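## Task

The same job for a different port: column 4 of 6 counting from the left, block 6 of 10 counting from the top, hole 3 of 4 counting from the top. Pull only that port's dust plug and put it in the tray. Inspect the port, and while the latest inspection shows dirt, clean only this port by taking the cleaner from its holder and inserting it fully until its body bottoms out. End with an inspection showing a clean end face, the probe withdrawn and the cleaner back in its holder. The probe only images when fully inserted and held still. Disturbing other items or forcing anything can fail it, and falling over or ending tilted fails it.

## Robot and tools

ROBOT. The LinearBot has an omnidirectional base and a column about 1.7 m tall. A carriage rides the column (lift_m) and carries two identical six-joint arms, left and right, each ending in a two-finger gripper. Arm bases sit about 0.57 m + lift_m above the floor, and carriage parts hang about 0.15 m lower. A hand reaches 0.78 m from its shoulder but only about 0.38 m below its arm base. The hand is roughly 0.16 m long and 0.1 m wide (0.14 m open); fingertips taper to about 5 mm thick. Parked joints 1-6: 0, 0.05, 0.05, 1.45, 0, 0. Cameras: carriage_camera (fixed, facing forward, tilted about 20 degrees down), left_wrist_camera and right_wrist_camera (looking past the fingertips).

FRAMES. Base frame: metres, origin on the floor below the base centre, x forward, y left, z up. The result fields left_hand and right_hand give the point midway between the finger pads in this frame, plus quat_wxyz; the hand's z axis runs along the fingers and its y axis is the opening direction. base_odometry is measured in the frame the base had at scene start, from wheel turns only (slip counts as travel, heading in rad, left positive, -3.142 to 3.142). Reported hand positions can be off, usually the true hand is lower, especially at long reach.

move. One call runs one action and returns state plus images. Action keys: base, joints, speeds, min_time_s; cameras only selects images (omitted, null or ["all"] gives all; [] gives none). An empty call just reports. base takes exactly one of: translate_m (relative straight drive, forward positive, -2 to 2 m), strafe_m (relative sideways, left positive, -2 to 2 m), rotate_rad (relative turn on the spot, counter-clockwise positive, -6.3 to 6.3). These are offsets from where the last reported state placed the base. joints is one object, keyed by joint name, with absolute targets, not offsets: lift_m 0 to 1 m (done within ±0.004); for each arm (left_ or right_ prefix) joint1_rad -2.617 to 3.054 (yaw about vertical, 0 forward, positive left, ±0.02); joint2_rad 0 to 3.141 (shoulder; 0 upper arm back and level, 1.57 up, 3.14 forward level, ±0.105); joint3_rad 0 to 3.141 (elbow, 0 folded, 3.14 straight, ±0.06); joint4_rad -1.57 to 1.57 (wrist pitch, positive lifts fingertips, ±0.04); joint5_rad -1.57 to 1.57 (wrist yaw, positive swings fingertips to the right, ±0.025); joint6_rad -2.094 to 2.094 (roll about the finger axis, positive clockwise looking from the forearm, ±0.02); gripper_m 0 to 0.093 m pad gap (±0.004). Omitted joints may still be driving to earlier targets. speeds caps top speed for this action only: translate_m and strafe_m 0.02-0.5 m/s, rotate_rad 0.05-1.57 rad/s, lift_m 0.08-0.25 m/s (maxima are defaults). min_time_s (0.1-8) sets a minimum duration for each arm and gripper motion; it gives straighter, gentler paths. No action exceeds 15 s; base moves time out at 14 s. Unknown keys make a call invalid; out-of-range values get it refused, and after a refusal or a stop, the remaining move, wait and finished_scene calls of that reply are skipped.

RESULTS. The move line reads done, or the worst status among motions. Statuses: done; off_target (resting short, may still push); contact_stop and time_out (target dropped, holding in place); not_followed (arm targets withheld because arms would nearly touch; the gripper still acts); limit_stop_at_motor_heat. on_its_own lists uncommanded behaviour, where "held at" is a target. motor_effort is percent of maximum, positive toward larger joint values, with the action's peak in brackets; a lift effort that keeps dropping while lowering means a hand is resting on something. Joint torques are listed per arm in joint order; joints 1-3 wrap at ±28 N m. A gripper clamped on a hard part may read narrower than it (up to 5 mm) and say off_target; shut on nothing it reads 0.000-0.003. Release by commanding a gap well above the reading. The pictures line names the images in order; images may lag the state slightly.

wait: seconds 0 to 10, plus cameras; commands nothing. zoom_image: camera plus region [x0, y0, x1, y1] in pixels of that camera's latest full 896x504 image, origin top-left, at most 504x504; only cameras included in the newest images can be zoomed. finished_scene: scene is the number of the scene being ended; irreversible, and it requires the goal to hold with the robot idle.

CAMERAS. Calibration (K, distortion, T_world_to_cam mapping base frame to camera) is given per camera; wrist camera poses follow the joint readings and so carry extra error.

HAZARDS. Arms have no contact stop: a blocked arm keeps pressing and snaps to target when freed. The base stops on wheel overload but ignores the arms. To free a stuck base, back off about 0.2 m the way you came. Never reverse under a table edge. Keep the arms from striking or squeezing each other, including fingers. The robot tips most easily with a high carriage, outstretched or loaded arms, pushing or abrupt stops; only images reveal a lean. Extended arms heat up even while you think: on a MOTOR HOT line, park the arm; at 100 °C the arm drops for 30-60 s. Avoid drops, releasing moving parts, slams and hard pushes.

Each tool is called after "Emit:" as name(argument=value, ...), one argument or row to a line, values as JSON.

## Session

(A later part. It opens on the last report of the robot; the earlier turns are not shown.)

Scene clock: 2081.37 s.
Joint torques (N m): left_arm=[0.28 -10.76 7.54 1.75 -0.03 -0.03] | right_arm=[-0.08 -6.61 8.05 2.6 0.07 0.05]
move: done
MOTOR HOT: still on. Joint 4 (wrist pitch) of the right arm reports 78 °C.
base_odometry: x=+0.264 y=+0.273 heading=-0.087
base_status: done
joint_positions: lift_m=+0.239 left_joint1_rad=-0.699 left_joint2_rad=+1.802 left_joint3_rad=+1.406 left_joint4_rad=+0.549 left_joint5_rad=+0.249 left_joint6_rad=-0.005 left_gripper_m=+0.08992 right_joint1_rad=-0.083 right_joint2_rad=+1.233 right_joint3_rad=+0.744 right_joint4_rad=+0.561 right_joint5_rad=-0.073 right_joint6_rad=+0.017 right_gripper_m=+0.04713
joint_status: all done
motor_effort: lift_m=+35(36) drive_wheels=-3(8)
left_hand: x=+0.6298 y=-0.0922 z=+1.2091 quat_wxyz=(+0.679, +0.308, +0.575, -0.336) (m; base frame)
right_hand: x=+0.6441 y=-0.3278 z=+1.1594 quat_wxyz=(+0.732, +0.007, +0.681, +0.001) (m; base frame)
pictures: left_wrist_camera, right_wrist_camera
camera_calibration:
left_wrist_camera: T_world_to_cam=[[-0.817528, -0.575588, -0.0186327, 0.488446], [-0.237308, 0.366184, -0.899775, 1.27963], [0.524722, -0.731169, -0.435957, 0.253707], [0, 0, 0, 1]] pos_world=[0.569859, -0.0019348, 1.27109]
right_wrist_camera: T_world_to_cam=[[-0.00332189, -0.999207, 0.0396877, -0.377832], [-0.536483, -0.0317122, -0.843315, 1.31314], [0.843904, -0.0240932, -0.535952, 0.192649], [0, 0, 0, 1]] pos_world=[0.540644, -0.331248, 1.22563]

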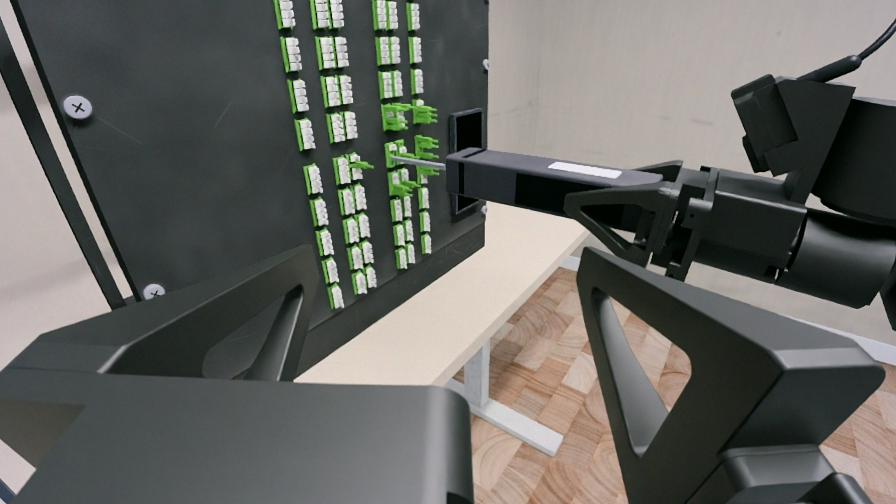

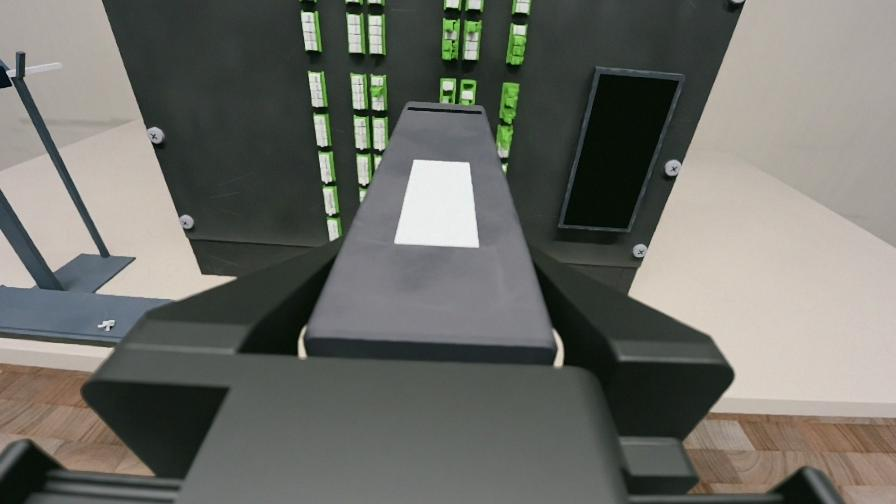

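Emit:
move(
  base={"translate_m":0.007},
  joints={"lift_m":0.2395,"right_joint4_rad":0.61},
  speeds={"translate_m":0.03,"lift_m":0.08},
  cameras=[],
)

Emit:
move(
  joints={"right_joint5_rad":-0.04},
  cameras=[],
)

Emit:
move(
  joints={"right_joint5_rad":-0.10},
  cameras=[],
)

Emit:
move(
  joints={"right_joint5_rad":-0.07,"lift_m":0.2415},
  speeds={"lift_m":0.08},
  cameras=[],
)

Emit:
move(
  joints={"lift_m":0.2375},
  speeds={"lift_m":0.08},
  cameras=[],
)

Emit:
move(
  joints={"lift_m":0.2345},
  speeds={"lift_m":0.08},
  cameras=["left_wrist_camera","right_wrist_camera"],
)

Scene clock: 2094.47 s.
Joint torques (N m): left_arm=[-0.05 -10.81 7.53 1.74 -0.05 0.05] | right_arm=[-0.08 -3.82 8.08 3.1 0.06 0.05]
move: off_target
MOTOR HOT: still on. Joint 4 (wrist pitch) of the right arm reports 75 °C.
base_odometry: x=+0.271 y=+0.272 heading=-0.087
base_status: done
joint_positions: lift_m=+0.239 left_joint1_rad=-0.698 left_joint2_rad=+1.802 left_joint3_rad=+1.406 left_joint4_rad=+0.549 left_joint5_rad=+0.249 left_joint6_rad=-0.005 left_gripper_m=+0.08992 right_joint1_rad=-0.083 right_joint2_rad=+1.202 right_joint3_rad=+0.744 right_joint4_rad=+0.525 right_joint5_rad=-0.073 right_joint6_rad=+0.017 right_gripper_m=+0.04713
joint_status: right_joint4_rad off_target (ended at +0.526, target +0.610); the others done
motor_effort: lift_m=+34(35) drive_wheels=+4(10)
left_hand: x=+0.6301 y=-0.0919 z=+1.2091 quat_wxyz=(+0.679, +0.308, +0.576, -0.335) (m; base frame)
right_hand: x=+0.6383 y=-0.3273 z=+1.1630 quat_wxyz=(+0.730, +0.007, +0.683, +0.001) (m; base frame)
pictures: none
No camera images: "cameras" was empty.

Scene clock: 2094.80 s.
Joint torques (N m): left_arm=[-0.23 -10.67 7.65 1.76 0.01 0.08] | right_arm=[-0.08 -3.82 8.1 3.1 0.29 0.05]
move: off_target
MOTOR HOT: still on. Joint 4 (wrist pitch) of the right arm reports 75 °C.
base_odometry: x=+0.271 y=+0.272 heading=-0.087
base_status: not commanded
joint_positions: lift_m=+0.239 left_joint1_rad=-0.698 left_joint2_rad=+1.802 left_joint3_rad=+1.406 left_joint4_rad=+0.549 left_joint5_rad=+0.249 left_joint6_rad=-0.005 left_gripper_m=+0.08992 right_joint1_rad=-0.083 right_joint2_rad=+1.202 right_joint3_rad=+0.744 right_joint4_rad=+0.525 right_joint5_rad=-0.070 right_joint6_rad=+0.017 right_gripper_m=+0.04713
joint_status: right_joint5_rad off_target (ended at -0.070, target -0.040)
motor_effort: lift_m=+34(35) drive_wheels=+4(4)
left_hand: x=+0.6301 y=-0.0919 z=+1.2091 quat_wxyz=(+0.679, +0.308, +0.576, -0.335) (m; base frame)
right_hand: x=+0.6383 y=-0.3278 z=+1.1630 quat_wxyz=(+0.730, +0.008, +0.683, +0.000) (m; base frame)
pictures: none
No camera images: "cameras" was empty.

Scene clock: 2095.27 s.
Joint torques (N m): left_arm=[-0.13 -10.77 7.53 1.76 -0.04 -0.01] | right_arm=[-0.06 -3.84 8.09 3.1 -0.2 0.05]
move: done
MOTOR HOT: still on. Joint 4 (wrist pitch) of the right arm reports 75 °C.
base_odometry: x=+0.271 y=+0.272 heading=-0.087
base_status: not commanded
joint_positions: lift_m=+0.239 left_joint1_rad=-0.698 left_joint2_rad=+1.802 left_joint3_rad=+1.406 left_joint4_rad=+0.549 left_joint5_rad=+0.249 left_joint6_rad=-0.005 left_gripper_m=+0.08992 right_joint1_rad=-0.083 right_joint2_rad=+1.202 right_joint3_rad=+0.744 right_joint4_rad=+0.525 right_joint5_rad=-0.082 right_joint6_rad=+0.017 right_gripper_m=+0.04713
joint_status: all done
motor_effort: lift_m=+34(35) drive_wheels=+4(4)
left_hand: x=+0.6301 y=-0.0919 z=+1.2091 quat_wxyz=(+0.679, +0.308, +0.576, -0.335) (m; base frame)
right_hand: x=+0.6383 y=-0.3258 z=+1.1630 quat_wxyz=(+0.730, +0.004, +0.683, +0.004) (m; base frame)
pictures: none
No camera images: "cameras" was empty.

Scene clock: 2095.67 s.
Joint torques (N m): left_arm=[-0.13 -10.73 7.42 1.78 -0.01 0.07] | right_arm=[-0.1 -3.82 8.24 3.13 0.08 0.05]
move: done
MOTOR HOT: still on. Joint 4 (wrist pitch) of the right arm reports 75 °C.
base_odometry: x=+0.271 y=+0.272 heading=-0.087
base_status: not commanded
joint_positions: lift_m=+0.241 left_joint1_rad=-0.698 left_joint2_rad=+1.802 left_joint3_rad=+1.406 left_joint4_rad=+0.549 left_joint5_rad=+0.249 left_joint6_rad=-0.005 left_gripper_m=+0.08992 right_joint1_rad=-0.083 right_joint2_rad=+1.202 right_joint3_rad=+0.743 right_joint4_rad=+0.522 right_joint5_rad=-0.080 right_joint6_rad=+0.017 right_gripper_m=+0.04713
joint_status: all done
motor_effort: lift_m=+35(39) drive_wheels=+4(4)
left_hand: x=+0.6301 y=-0.0919 z=+1.2111 quat_wxyz=(+0.679, +0.308, +0.576, -0.335) (m; base frame)
right_hand: x=+0.6383 y=-0.3262 z=+1.1639 quat_wxyz=(+0.729, +0.005, +0.684, +0.003) (m; base frame)
pictures: none
No camera images: "cameras" was empty.

Scene clock: 2096.13 s.
Joint torques (N m): left_arm=[-0.02 -10.91 7.72 1.79 -0.03 0.03] | right_arm=[-0.06 -3.88 8.18 3.05 0.07 0.05]
move: done
MOTOR HOT: still on. Joint 4 (wrist pitch) of the right arm reports 75 °C.
base_odometry: x=+0.271 y=+0.272 heading=-0.087
base_status: not commanded
joint_positions: lift_m=+0.237 left_joint1_rad=-0.698 left_joint2_rad=+1.804 left_joint3_rad=+1.406 left_joint4_rad=+0.547 left_joint5_rad=+0.249 left_joint6_rad=-0.005 left_gripper_m=+0.08992 right_joint1_rad=-0.083 right_joint2_rad=+1.202 right_joint3_rad=+0.743 right_joint4_rad=+0.529 right_joint5_rad=-0.078 right_joint6_rad=+0.017 right_gripper_m=+0.04713
joint_status: all done
motor_effort: lift_m=+35(35) drive_wheels=+3(4)
left_hand: x=+0.6304 y=-0.0921 z=+1.2060 quat_wxyz=(+0.678, +0.308, +0.577, -0.335) (m; base frame)
right_hand: x=+0.6382 y=-0.3265 z=+1.1615 quat_wxyz=(+0.731, +0.006, +0.682, +0.003) (m; base frame)
pictures: none
No camera images: "cameras" was empty.

Scene clock: 2096.60 s.
Joint torques (N m): left_arm=[-0.1 -10.85 7.54 1.79 -0.05 0] | right_arm=[-0.06 -3.73 8.12 2.99 0.05 0.05]
move: done
MOTOR HOT: still on. Joint 4 (wrist pitch) of the right arm reports 75 °C.
base_odometry: x=+0.271 y=+0.272 heading=-0.087
base_status: not commanded
joint_positions: lift_m=+0.234 left_joint1_rad=-0.698 left_joint2_rad=+1.804 left_joint3_rad=+1.406 left_joint4_rad=+0.546 left_joint5_rad=+0.249 left_joint6_rad=-0.005 left_gripper_m=+0.08992 right_joint1_rad=-0.083 right_joint2_rad=+1.202 right_joint3_rad=+0.743 right_joint4_rad=+0.535 right_joint5_rad=-0.078 right_joint6_rad=+0.017 right_gripper_m=+0.04713
joint_status: all done
motor_effort: lift_m=+34(35) drive_wheels=+3(3)
left_hand: x=+0.6304 y=-0.0921 z=+1.2027 quat_wxyz=(+0.678, +0.309, +0.577, -0.335) (m; base frame)
right_hand: x=+0.6381 y=-0.3265 z=+1.1601 quat_wxyz=(+0.734, +0.006, +0.680, +0.002) (m; base frame)
pictures: left_wrist_camera, right_wrist_camera
camera_calibration:
left_wrist_camera: T_world_to_cam=[[-0.816908, -0.576504, -0.0174634, 0.487017], [-0.240718, 0.368301, -0.898003, 1.27432], [0.524134, -0.729382, -0.439643, 0.255743], [0, 0, 0, 1]] pos_world=[0.570558, -0.00203279, 1.26529]
right_wrist_camera: T_world_to_cam=[[0.00102686, -0.99918, 0.0404715, -0.380347], [-0.532559, -0.0348012, -0.845677, 1.30988], [0.846392, -0.0206851, -0.532158, 0.193183], [0, 0, 0, 1]] pos_world=[0.534471, -0.330454, 1.22593]

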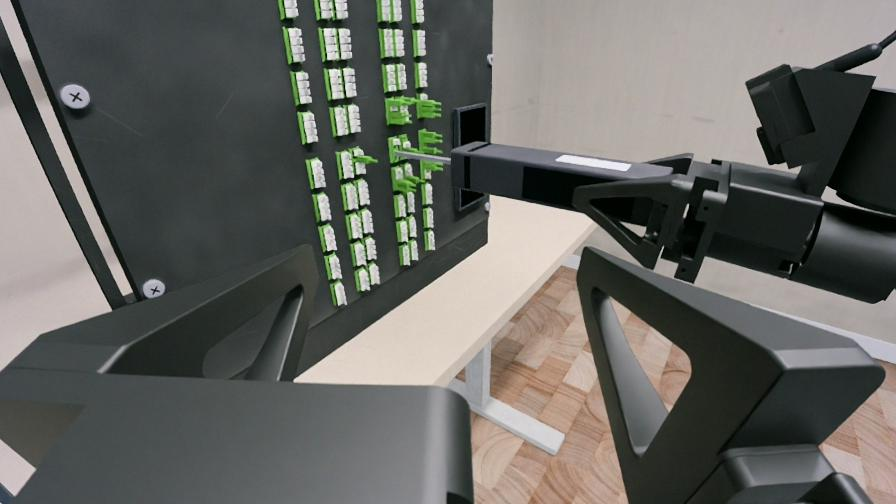

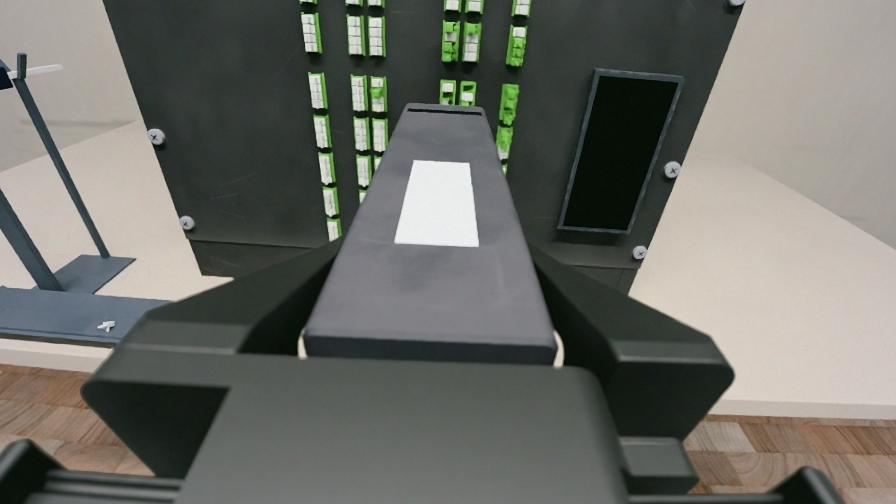

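Emit:
move(
  base={"translate_m":0.005},
  joints={"lift_m":0.2325},
  speeds={"translate_m":0.02,"lift_m":0.08},
  cameras=[],
)

Emit:
wait(
  seconds=2,
  cameras=["right_wrist_camera"],
)

Emit:
move(
  base={"translate_m":0.004},
  joints={"lift_m":0.2305},
  speeds={"translate_m":0.02,"lift_m":0.08},
  cameras=[],
)

Emit:
wait(
  seconds=2,
  cameras=["left_wrist_camera","right_wrist_camera"],
)

Emit:
zoom_image(
  camera="right_wrist_camera",
  region=[425, 50, 485, 110],
)

Scene clock: 2121.80 s.
Joint torques (N m): left_arm=[-0.21 -10.91 7.41 1.79 -0.03 0.03] | right_arm=[-0.08 -2.06 8.58 3.1 0.08 0.05]
move: done
MOTOR HOT: still on. Joint 4 (wrist pitch) of the right arm reports 75 °C.
base_odometry: x=+0.276 y=+0.271 heading=-0.087
base_status: done
joint_positions: lift_m=+0.232 left_joint1_rad=-0.698 left_joint2_rad=+1.804 left_joint3_rad=+1.406 left_joint4_rad=+0.546 left_joint5_rad=+0.249 left_joint6_rad=-0.005 left_gripper_m=+0.08992 right_joint1_rad=-0.083 right_joint2_rad=+1.183 right_joint3_rad=+0.738 right_joint4_rad=+0.524 right_joint5_rad=-0.079 right_joint6_rad=+0.017 right_gripper_m=+0.04713
joint_status: all done
motor_effort: lift_m=+34(35) drive_wheels=+5(10)
left_hand: x=+0.6306 y=-0.0920 z=+1.2007 quat_wxyz=(+0.678, +0.308, +0.577, -0.335) (m; base frame)
right_hand: x=+0.6341 y=-0.3260 z=+1.1602 quat_wxyz=(+0.734, +0.005, +0.679, +0.003) (m; base frame)
pictures: none
No camera images: "cameras" was empty.

Scene clock: 2123.80 s.
Joint torques (N m): left_arm=[-0.1 -10.84 7.49 1.8 0.02 0.01] | right_arm=[-0.06 -2.07 8.59 3.1 0.08 0.05]
MOTOR HOT: still on. Joint 4 (wrist pitch) of the right arm reports 75 °C.
base_odometry: x=+0.276 y=+0.271 heading=-0.087
base_status: done
joint_positions: lift_m=+0.232 left_joint1_rad=-0.698 left_joint2_rad=+1.804 left_joint3_rad=+1.406 left_joint4_rad=+0.546 left_joint5_rad=+0.249 left_joint6_rad=-0.005 left_gripper_m=+0.08992 right_joint1_rad=-0.083 right_joint2_rad=+1.183 right_joint3_rad=+0.738 right_joint4_rad=+0.524 right_joint5_rad=-0.079 right_joint6_rad=+0.017 right_gripper_m=+0.04713
joint_status: all done
motor_effort: lift_m=+34(35) drive_wheels=+5(10)
left_hand: x=+0.6306 y=-0.0920 z=+1.2007 quat_wxyz=(+0.678, +0.308, +0.577, -0.335) (m; base frame)
right_hand: x=+0.6341 y=-0.3260 z=+1.1602 quat_wxyz=(+0.734, +0.005, +0.679, +0.003) (m; base frame)
wait: 2.00 s; at rest by 0.27 s
pictures: right_wrist_camera
camera_calibration:
right_wrist_camera: T_world_to_cam=[[0.00253288, -0.999165, 0.040767, -0.380993], [-0.530505, -0.0359001, -0.846921, 1.30757], [0.847678, -0.0194819, -0.530154, 0.19389], [0, 0, 0, 1]] pos_world=[0.530282, -0.329956, 1.22573]

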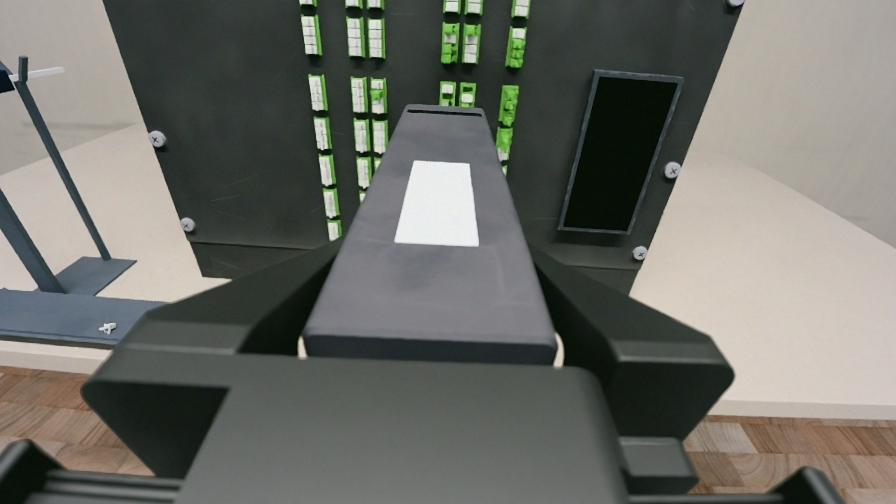

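Scene clock: 2124.40 s.
Joint torques (N m): left_arm=[-0.1 -10.89 7.53 1.76 -0.01 0.01] | right_arm=[-0.08 -0.84 8.73 3.11 0.1 0.05]
move: done
MOTOR HOT: still on. Joint 4 (wrist pitch) of the right arm reports 75 °C.
base_odometry: x=+0.280 y=+0.271 heading=-0.088
base_status: done
joint_positions: lift_m=+0.230 left_joint1_rad=-0.698 left_joint2_rad=+1.804 left_joint3_rad=+1.406 left_joint4_rad=+0.546 left_joint5_rad=+0.249 left_joint6_rad=-0.005 left_gripper_m=+0.08992 right_joint1_rad=-0.083 right_joint2_rad=+1.169 right_joint3_rad=+0.736 right_joint4_rad=+0.524 right_joint5_rad=-0.080 right_joint6_rad=+0.017 right_gripper_m=+0.04713
joint_status: all done
motor_effort: lift_m=+34(35) drive_wheels=+6(11)
left_hand: x=+0.6306 y=-0.0920 z=+1.1987 quat_wxyz=(+0.678, +0.308, +0.577, -0.335) (m; base frame)
right_hand: x=+0.6312 y=-0.3255 z=+1.1627 quat_wxyz=(+0.738, +0.004, +0.674, +0.003) (m; base frame)
pictures: none
No camera images: "cameras" was empty.

Scene clock: 2126.40 s.
Joint torques (N m): left_arm=[-0.17 -10.89 7.43 1.79 -0.04 0.01] | right_arm=[-0.06 -0.8 8.73 3.1 0.1 0.05]
MOTOR HOT: still on. Joint 4 (wrist pitch) of the right arm reports 74 °C.
base_odometry: x=+0.280 y=+0.271 heading=-0.088
base_status: done
joint_positions: lift_m=+0.230 left_joint1_rad=-0.698 left_joint2_rad=+1.804 left_joint3_rad=+1.406 left_joint4_rad=+0.546 left_joint5_rad=+0.249 left_joint6_rad=-0.005 left_gripper_m=+0.08992 right_joint1_rad=-0.083 right_joint2_rad=+1.169 right_joint3_rad=+0.736 right_joint4_rad=+0.524 right_joint5_rad=-0.080 right_joint6_rad=+0.017 right_gripper_m=+0.04713
joint_status: all done
motor_effort: lift_m=+34(35) drive_wheels=+6(11)
left_hand: x=+0.6306 y=-0.0920 z=+1.1987 quat_wxyz=(+0.678, +0.308, +0.577, -0.335) (m; base frame)
right_hand: x=+0.6312 y=-0.3255 z=+1.1627 quat_wxyz=(+0.738, +0.004, +0.674, +0.003) (m; base frame)
wait: 2.00 s; at rest by 0.27 s
pictures: left_wrist_camera, right_wrist_camera
camera_calibration:
left_wrist_camera: T_world_to_cam=[[-0.816728, -0.576759, -0.017461, 0.487062], [-0.240845, 0.368238, -0.897995, 1.2708], [0.524356, -0.729212, -0.439659, 0.253848], [0, 0, 0, 1]] pos_world=[0.570756, -0.00193151, 1.26129]
right_wrist_camera: T_world_to_cam=[[0.00317732, -0.999118, 0.0418619, -0.382308], [-0.52049, -0.037397, -0.853049, 1.30849], [0.853862, -0.0190783, -0.52015, 0.182292], [0, 0, 0, 1]] pos_world=[0.526617, -0.329559, 1.22703]

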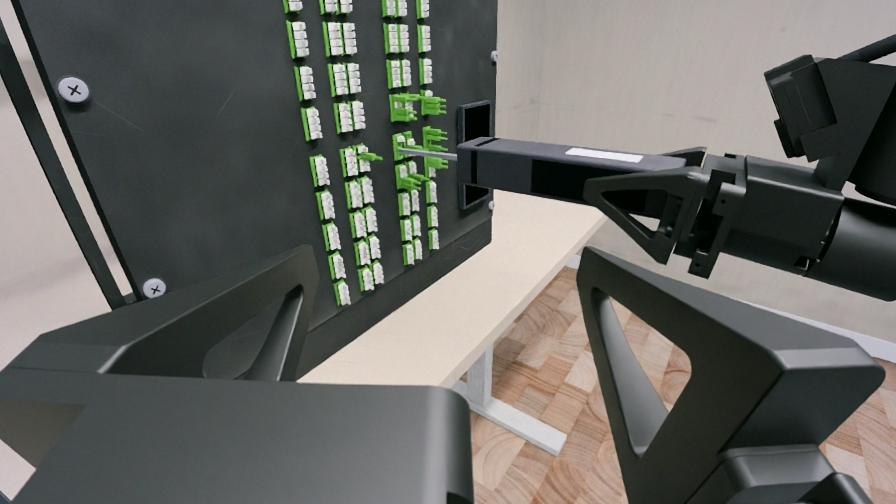

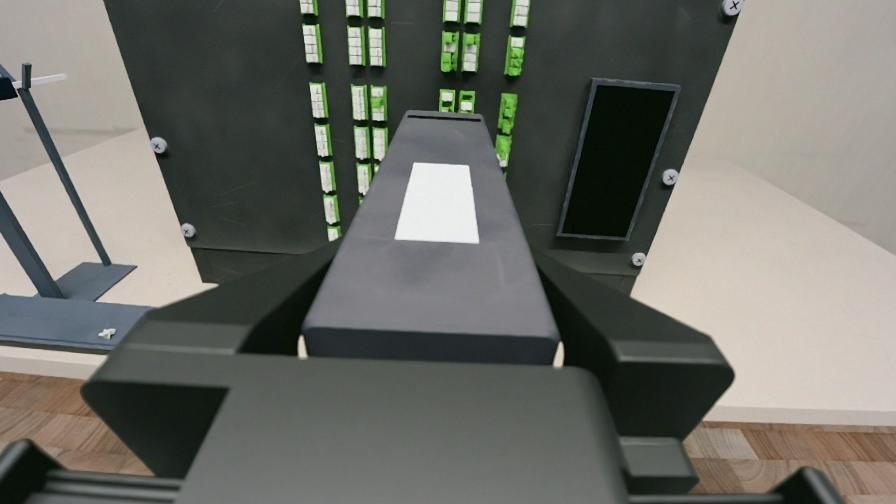

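Scaled by 8.400 from the camera's 896x504 image, which has a finer 1280x720 frame.

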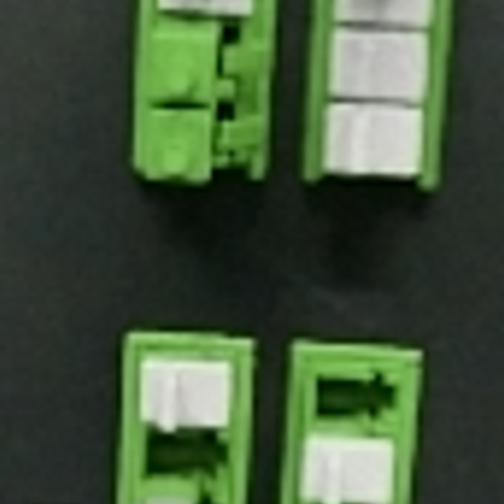

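Emit:
move(
  base={"translate_m":-0.016},
  joints={"lift_m":0.2375},
  speeds={"translate_m":0.03,"lift_m":0.08},
  cameras=[],
)

Emit:
move(
  base={"translate_m":-0.008},
  speeds={"translate_m":0.03},
  cameras=[],
)

Emit:
move(
  joints={"lift_m":0.2415},
  speeds={"lift_m":0.08},
  cameras=[],
)

Emit:
move(
  joints={"lift_m":0.2445},
  speeds={"lift_m":0.08},
  cameras=["left_wrist_camera","right_wrist_camera"],
)

Scene clock: 2152.33 s.
Joint torques (N m): left_arm=[0.05 -10.91 7.49 1.77 -0.02 0.03] | right_arm=[-0.05 -6.84 7.77 2.54 0.03 0.05]
move: done
MOTOR HOT: cleared for the motors of the right arm.
base_odometry: x=+0.264 y=+0.272 heading=-0.087
base_status: done
joint_positions: lift_m=+0.238 left_joint1_rad=-0.698 left_joint2_rad=+1.803 left_joint3_rad=+1.406 left_joint4_rad=+0.549 left_joint5_rad=+0.249 left_joint6_rad=-0.005 left_gripper_m=+0.08992 right_joint1_rad=-0.083 right_joint2_rad=+1.236 right_joint3_rad=+0.747 right_joint4_rad=+0.576 right_joint5_rad=-0.073 right_joint6_rad=+0.017 right_gripper_m=+0.04713
joint_status: all done
on_its_own: right_joint4_rad moved +0.053 to your old target +0.610
motor_effort: lift_m=+33(42) drive_wheels=-3(9)
left_hand: x=+0.6302 y=-0.0919 z=+1.2069 quat_wxyz=(+0.679, +0.308, +0.576, -0.335) (m; base frame)
right_hand: x=+0.6445 y=-0.3278 z=+1.1618 quat_wxyz=(+0.737, +0.007, +0.675, +0.001) (m; base frame)
pictures: none
No camera images: "cameras" was empty.

Scene clock: 2153.03 s.
Joint torques (N m): left_arm=[-0.16 -10.77 7.43 1.8 0 0.06] | right_arm=[-0.06 -6.28 7.83 2.67 0.02 0.05]
move: done
base_odometry: x=+0.256 y=+0.273 heading=-0.087
base_status: done
joint_positions: lift_m=+0.238 left_joint1_rad=-0.700 left_joint2_rad=+1.803 left_joint3_rad=+1.406 left_joint4_rad=+0.549 left_joint5_rad=+0.249 left_joint6_rad=-0.005 left_gripper_m=+0.08992 right_joint1_rad=-0.083 right_joint2_rad=+1.229 right_joint3_rad=+0.747 right_joint4_rad=+0.564 right_joint5_rad=-0.072 right_joint6_rad=+0.017 right_gripper_m=+0.04713
joint_status: not commanded
motor_effort: lift_m=+34(34) drive_wheels=+4(11)
left_hand: x=+0.6298 y=-0.0924 z=+1.2069 quat_wxyz=(+0.679, +0.308, +0.576, -0.336) (m; base frame)
right_hand: x=+0.6434 y=-0.3280 z=+1.1614 quat_wxyz=(+0.736, +0.007, +0.677, +0.000) (m; base frame)
pictures: none
No camera images: "cameras" was empty.

Scene clock: 2153.53 s.
Joint torques (N m): left_arm=[0.23 -10.65 7.34 1.74 -0.01 0.02] | right_arm=[-0.08 -6.17 7.76 2.94 0.01 0.06]
move: done
base_odometry: x=+0.256 y=+0.273 heading=-0.087
base_status: not commanded
joint_positions: lift_m=+0.241 left_joint1_rad=-0.700 left_joint2_rad=+1.802 left_joint3_rad=+1.406 left_joint4_rad=+0.550 left_joint5_rad=+0.249 left_joint6_rad=-0.005 left_gripper_m=+0.08992 right_joint1_rad=-0.083 right_joint2_rad=+1.228 right_joint3_rad=+0.747 right_joint4_rad=+0.546 right_joint5_rad=-0.072 right_joint6_rad=+0.017 right_gripper_m=+0.04713
joint_status: all done
motor_effort: lift_m=+34(37) drive_wheels=+4(4)
left_hand: x=+0.6297 y=-0.0923 z=+1.2113 quat_wxyz=(+0.679, +0.308, +0.575, -0.336) (m; base frame)
right_hand: x=+0.6435 y=-0.3280 z=+1.1616 quat_wxyz=(+0.730, +0.008, +0.683, +0.001) (m; base frame)
pictures: none
No camera images: "cameras" was empty.

Scene clock: 2153.93 s.
Joint torques (N m): left_arm=[-0.16 -10.77 7.58 1.75 -0.06 0.04] | right_arm=[-0.06 -6.2 7.82 2.96 0.01 0.05]
move: done
base_odometry: x=+0.256 y=+0.273 heading=-0.087
base_status: not commanded
joint_positions: lift_m=+0.244 left_joint1_rad=-0.700 left_joint2_rad=+1.802 left_joint3_rad=+1.406 left_joint4_rad=+0.551 left_joint5_rad=+0.249 left_joint6_rad=-0.005 left_gripper_m=+0.08992 right_joint1_rad=-0.083 right_joint2_rad=+1.228 right_joint3_rad=+0.747 right_joint4_rad=+0.539 right_joint5_rad=-0.072 right_joint6_rad=+0.017 right_gripper_m=+0.04713
joint_status: all done
motor_effort: lift_m=+34(38) drive_wheels=+4(4)
left_hand: x=+0.6297 y=-0.0923 z=+1.2145 quat_wxyz=(+0.679, +0.308, +0.575, -0.336) (m; base frame)
right_hand: x=+0.6436 y=-0.3280 z=+1.1627 quat_wxyz=(+0.727, +0.008, +0.686, +0.001) (m; base frame)
pictures: left_wrist_camera, right_wrist_camera
camera_calibration:
left_wrist_camera: T_world_to_cam=[[-0.817277, -0.575937, -0.0188507, 0.488515], [-0.23656, 0.365158, -0.900388, 1.28471], [0.52545, -0.731407, -0.434679, 0.25408], [0, 0, 0, 1]] pos_world=[0.569656, -0.001932, 1.27639]
right_wrist_camera: T_world_to_cam=[[-0.00392316, -0.999249, 0.0385567, -0.376511], [-0.547711, -0.0301121, -0.836126, 1.31505], [0.836658, -0.0243982, -0.547181, 0.212497], [0, 0, 0, 1]] pos_world=[0.541005, -0.331444, 1.23034]

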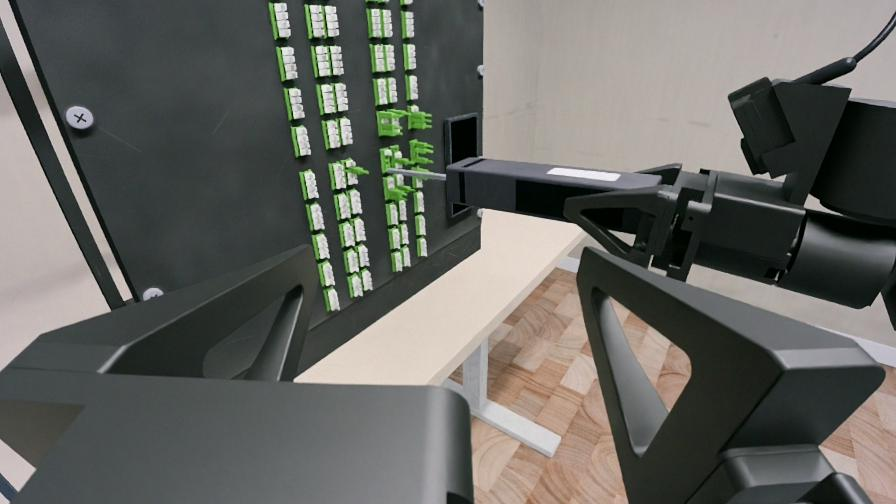

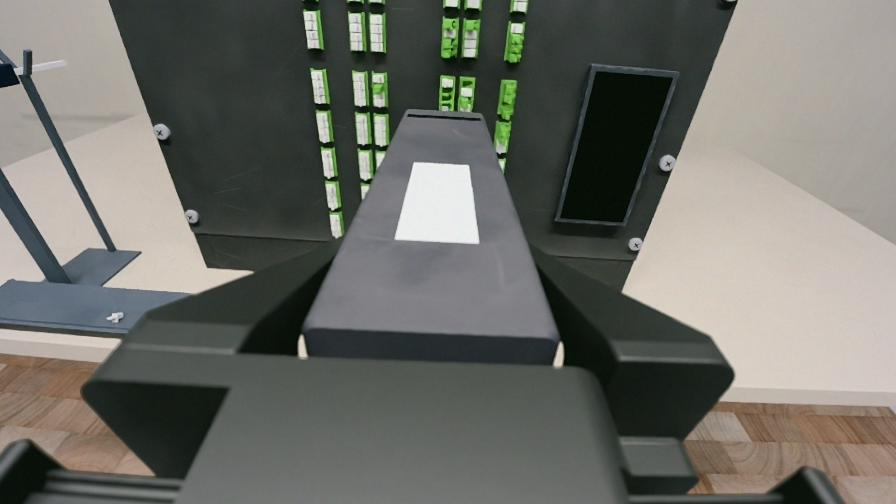

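Emit:
move(
)

Emit:
zoom_image(
  camera="right_wrist_camera",
  region=[400, 30, 520, 130],
)

Emit:
zoom_image(
  camera="left_wrist_camera",
  region=[330, 110, 480, 220],
)

Scene clock: 2170.33 s.
Joint torques (N m): left_arm=[0.02 -10.71 7.45 1.76 -0.03 0] | right_arm=[-0.06 -6.17 7.82 2.95 0.01 0.05]
base_odometry: x=+0.256 y=+0.273 heading=-0.087
base_status: not commanded
joint_positions: lift_m=+0.244 left_joint1_rad=-0.700 left_joint2_rad=+1.802 left_joint3_rad=+1.406 left_joint4_rad=+0.551 left_joint5_rad=+0.249 left_joint6_rad=-0.005 left_gripper_m=+0.08992 right_joint1_rad=-0.083 right_joint2_rad=+1.228 right_joint3_rad=+0.747 right_joint4_rad=+0.539 right_joint5_rad=-0.072 right_joint6_rad=+0.017 right_gripper_m=+0.04713
joint_status: all done
motor_effort: lift_m=+34(38) drive_wheels=+4(4)
left_hand: x=+0.6297 y=-0.0923 z=+1.2145 quat_wxyz=(+0.679, +0.308, +0.575, -0.336) (m; base frame)
right_hand: x=+0.6436 y=-0.3280 z=+1.1627 quat_wxyz=(+0.727, +0.008, +0.686, +0.001) (m; base frame)
pictures: carriage_camera, left_wrist_camera, right_wrist_camera
camera_calibration:
carriage_camera: T_world_to_cam=[[0.0471794, -0.998877, 0.00432653, -0.0143385], [-0.351189, -0.020642, -0.936077, 1.23295], [0.935115, 0.0426441, -0.351769, 0.306367], [0, 0, 0, 1]] pos_world=[0.147185, -0.00193668, 1.26197]
left_wrist_camera: T_world_to_cam=[[-0.817277, -0.575937, -0.0188507, 0.488515], [-0.23656, 0.365158, -0.900388, 1.28471], [0.52545, -0.731407, -0.434679, 0.25408], [0, 0, 0, 1]] pos_world=[0.569656, -0.001932, 1.27639]
right_wrist_camera: T_world_to_cam=[[-0.00392316, -0.999249, 0.0385567, -0.376511], [-0.547711, -0.0301121, -0.836126, 1.31505], [0.836658, -0.0243982, -0.547181, 0.212497], [0, 0, 0, 1]] pos_world=[0.541005, -0.331444, 1.23034]

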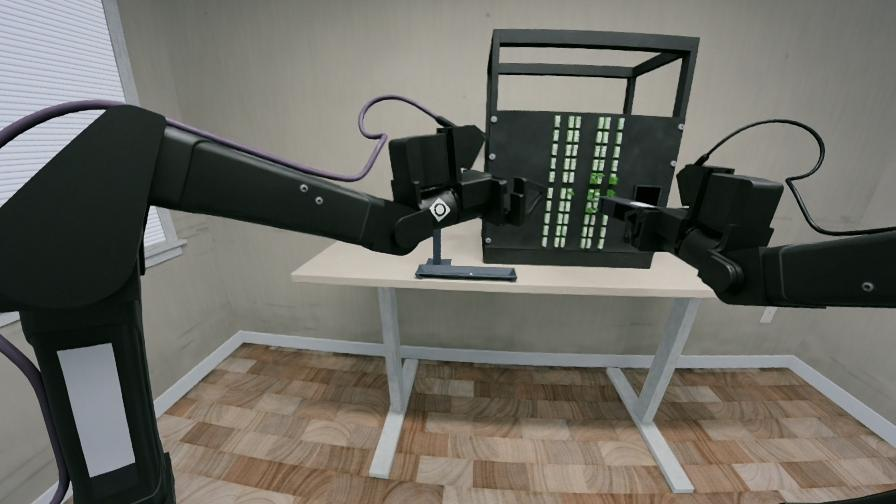

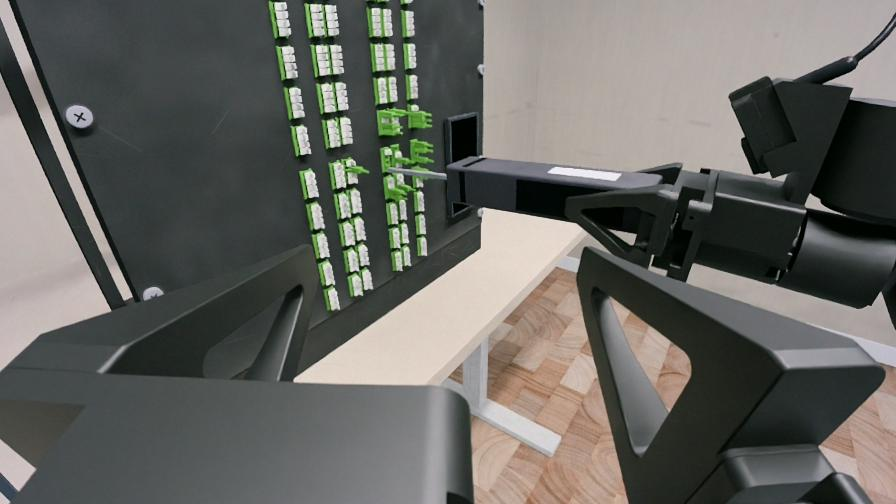

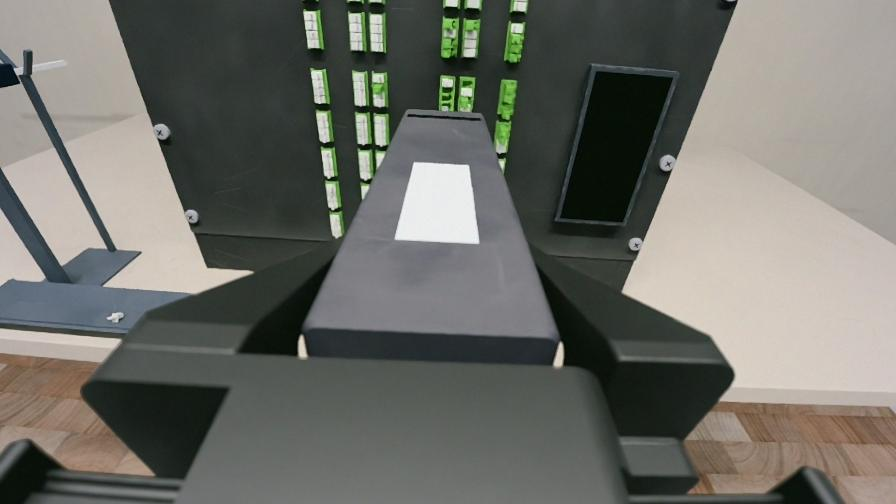

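Scaled by 4.200 from the camera's 896x504 image, which has a finer 1280x720 frame.

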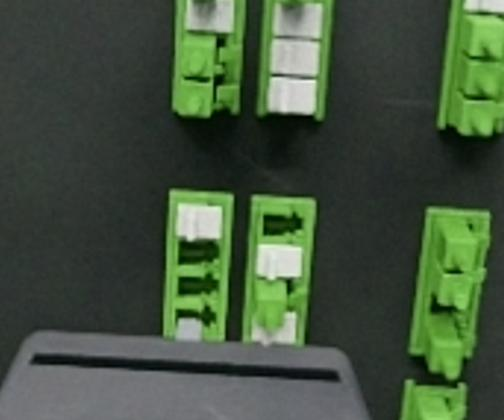

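Scaled by 3.360 from the camera's 896x504 image, which has a finer 1280x720 frame.

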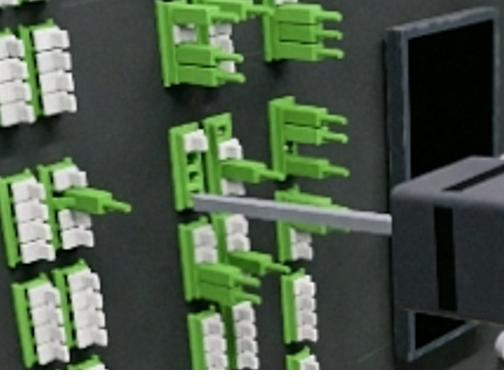

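Emit:
move(
  base={"translate_m":-0.006},
  speeds={"translate_m":0.02},
  cameras=[],
)

Emit:
move(
  joints={"right_joint4_rad":0.655},
  min_time_s=2,
  cameras=["left_wrist_camera","right_wrist_camera"],
)

Emit:
zoom_image(
  camera="right_wrist_camera",
  region=[425, 50, 485, 110],
)

Emit:
zoom_image(
  camera="left_wrist_camera",
  region=[360, 130, 460, 210],
)

Scene clock: 2183.63 s.
Joint torques (N m): left_arm=[0.16 -10.7 7.45 1.76 -0.05 0] | right_arm=[-0.1 -6.16 7.79 3.05 0.01 0.05]
move: done
base_odometry: x=+0.250 y=+0.274 heading=-0.086
base_status: done
joint_positions: lift_m=+0.244 left_joint1_rad=-0.700 left_joint2_rad=+1.802 left_joint3_rad=+1.406 left_joint4_rad=+0.549 left_joint5_rad=+0.249 left_joint6_rad=-0.005 left_gripper_m=+0.08992 right_joint1_rad=-0.083 right_joint2_rad=+1.228 right_joint3_rad=+0.747 right_joint4_rad=+0.530 right_joint5_rad=-0.072 right_joint6_rad=+0.017 right_gripper_m=+0.04713
joint_status: not commanded
motor_effort: lift_m=+34(34) drive_wheels=+4(9)
left_hand: x=+0.6297 y=-0.0923 z=+1.2141 quat_wxyz=(+0.679, +0.308, +0.576, -0.336) (m; base frame)
right_hand: x=+0.6437 y=-0.3280 z=+1.1606 quat_wxyz=(+0.724, +0.008, +0.689, +0.001) (m; base frame)
pictures: none
No camera images: "cameras" was empty.

Scene clock: 2185.90 s.
Joint torques (N m): left_arm=[0.08 -10.74 7.5 1.75 0 0.04] | right_arm=[-0.06 -6.17 7.8 3.25 0.01 0.05]
move: off_target
base_odometry: x=+0.250 y=+0.274 heading=-0.086
base_status: not commanded
joint_positions: lift_m=+0.244 left_joint1_rad=-0.700 left_joint2_rad=+1.802 left_joint3_rad=+1.406 left_joint4_rad=+0.549 left_joint5_rad=+0.249 left_joint6_rad=-0.005 left_gripper_m=+0.08992 right_joint1_rad=-0.083 right_joint2_rad=+1.228 right_joint3_rad=+0.747 right_joint4_rad=+0.557 right_joint5_rad=-0.072 right_joint6_rad=+0.017 right_gripper_m=+0.04713
joint_status: right_joint4_rad off_target (ended at +0.557, target +0.655)
motor_effort: lift_m=+34(34) drive_wheels=+4(4)
left_hand: x=+0.6297 y=-0.0923 z=+1.2141 quat_wxyz=(+0.679, +0.308, +0.576, -0.336) (m; base frame)
right_hand: x=+0.6433 y=-0.3280 z=+1.1671 quat_wxyz=(+0.734, +0.008, +0.680, +0.001) (m; base frame)
pictures: left_wrist_camera, right_wrist_camera
camera_calibration:
left_wrist_camera: T_world_to_cam=[[-0.817315, -0.575894, -0.0185035, 0.488172], [-0.237547, 0.366039, -0.89977, 1.28433], [0.524946, -0.731, -0.435971, 0.255876], [0, 0, 0, 1]] pos_world=[0.569758, -0.00193318, 1.27619]
right_wrist_camera: T_world_to_cam=[[-0.00459482, -0.999189, 0.0400062, -0.377826], [-0.532642, -0.0314136, -0.845757, 1.31974], [0.846328, -0.0251951, -0.532066, 0.191016], [0, 0, 0, 1]] pos_world=[0.539553, -0.331248, 1.23293]

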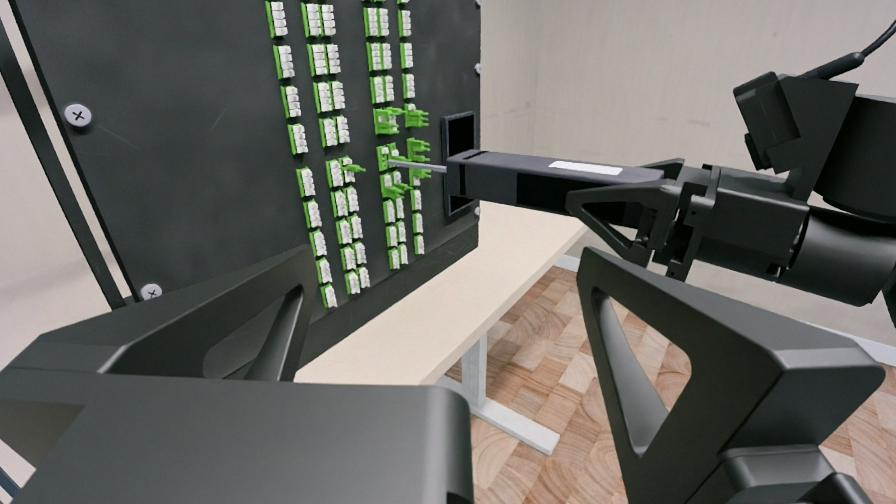

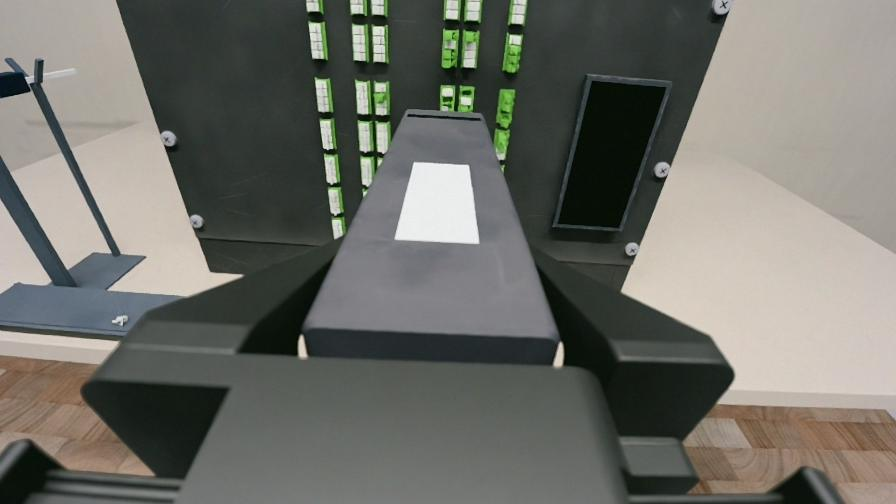

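Scaled by 8.400 from the camera's 896x504 image, which has a finer 1280x720 frame.

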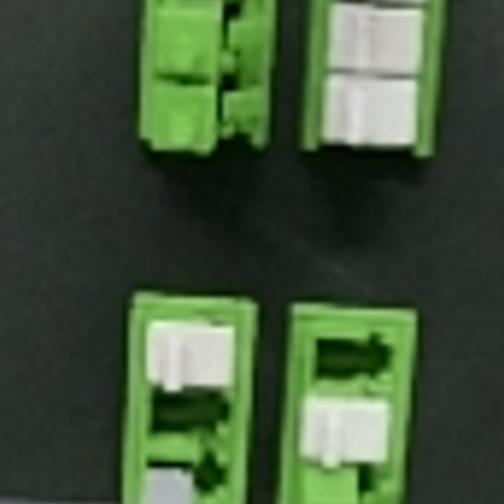

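Scaled by 5.040 from the camera's 896x504 image, which has a finer 1280x720 frame.

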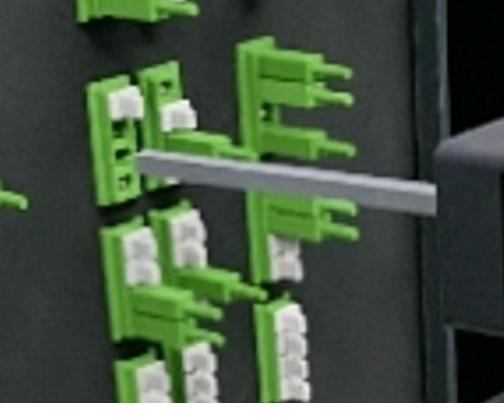

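Emit:
move(
  joints={"right_joint4_rad":0.685,"lift_m":0.238},
  min_time_s=2,
  cameras=["left_wrist_camera","right_wrist_camera"],
)

Emit:
zoom_image(
  camera="right_wrist_camera",
  region=[425, 50, 485, 110],
)

Emit:
zoom_image(
  camera="left_wrist_camera",
  region=[360, 120, 460, 200],
)

Scene clock: 2195.40 s.
Joint torques (N m): left_arm=[0.2 -10.92 7.43 1.82 0.01 0.02] | right_arm=[-0.06 -6.16 7.8 3.21 0.01 0.06]
move: off_target
MOTOR HOT: joint 4 (wrist pitch) of the right arm reports 75 °C; the controller stops that arm at 100 °C. To cool a motor, set the load down, stop pushing, or move to a pose that needs little force.
base_odometry: x=+0.250 y=+0.274 heading=-0.086
base_status: not commanded
joint_positions: lift_m=+0.238 left_joint1_rad=-0.700 left_joint2_rad=+1.803 left_joint3_rad=+1.406 left_joint4_rad=+0.545 left_joint5_rad=+0.249 left_joint6_rad=-0.005 left_gripper_m=+0.08992 right_joint1_rad=-0.083 right_joint2_rad=+1.228 right_joint3_rad=+0.747 right_joint4_rad=+0.587 right_joint5_rad=-0.072 right_joint6_rad=+0.017 right_gripper_m=+0.04713
joint_status: right_joint4_rad off_target (ended at +0.588, target +0.685); the others done
motor_effort: lift_m=+35(36) drive_wheels=+4(5)
left_hand: x=+0.6300 y=-0.0925 z=+1.2061 quat_wxyz=(+0.677, +0.309, +0.577, -0.335) (m; base frame)
right_hand: x=+0.6426 y=-0.3279 z=+1.1677 quat_wxyz=(+0.744, +0.007, +0.669, +0.000) (m; base frame)
pictures: left_wrist_camera, right_wrist_camera
camera_calibration:
left_wrist_camera: T_world_to_cam=[[-0.817404, -0.575806, -0.0172497, 0.486616], [-0.240973, 0.368972, -0.897659, 1.27716], [0.523243, -0.729594, -0.440353, 0.258506], [0, 0, 0, 1]] pos_world=[0.570262, -0.00243687, 1.26869]
right_wrist_camera: T_world_to_cam=[[-0.00587705, -0.99909, 0.0422351, -0.379565], [-0.507404, -0.0334153, -0.86106, 1.32084], [0.861688, -0.0264907, -0.506746, 0.152072], [0, 0, 0, 1]] pos_world=[0.536932, -0.331055, 1.23042]

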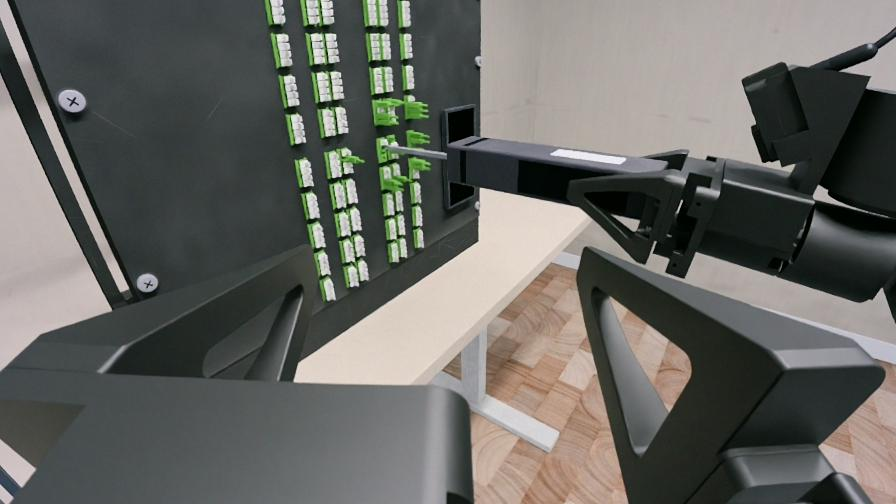

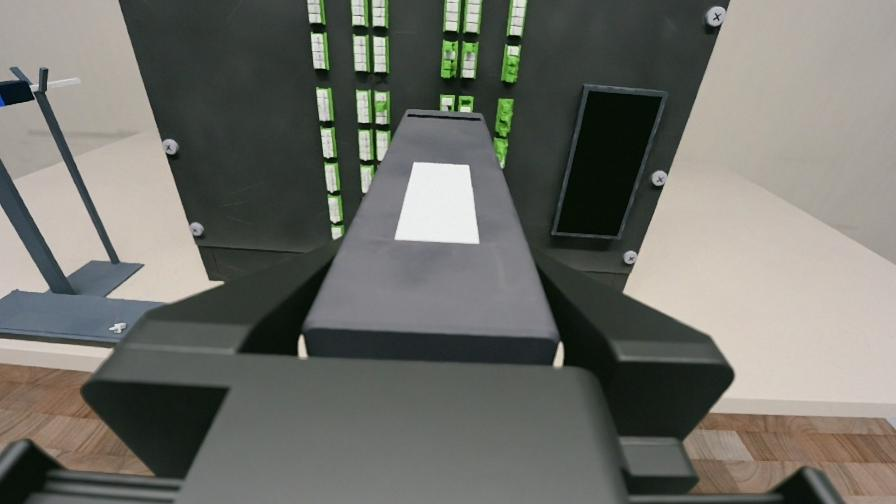

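Scaled by 8.400 from the camera's 896x504 image, which has a finer 1280x720 frame.

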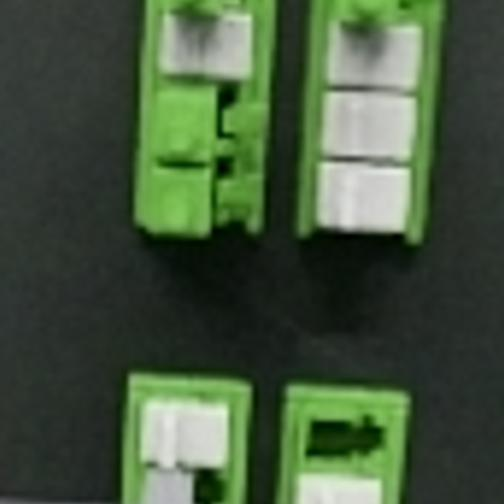

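Scaled by 5.040 from the camera's 896x504 image, which has a finer 1280x720 frame.

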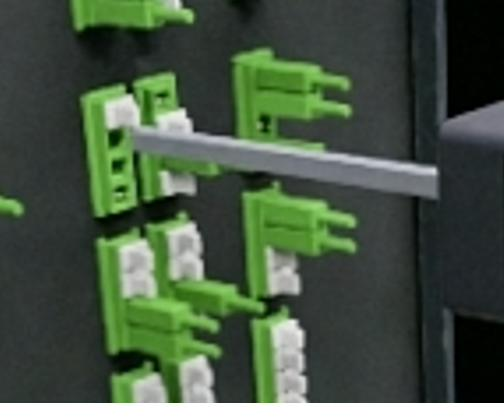

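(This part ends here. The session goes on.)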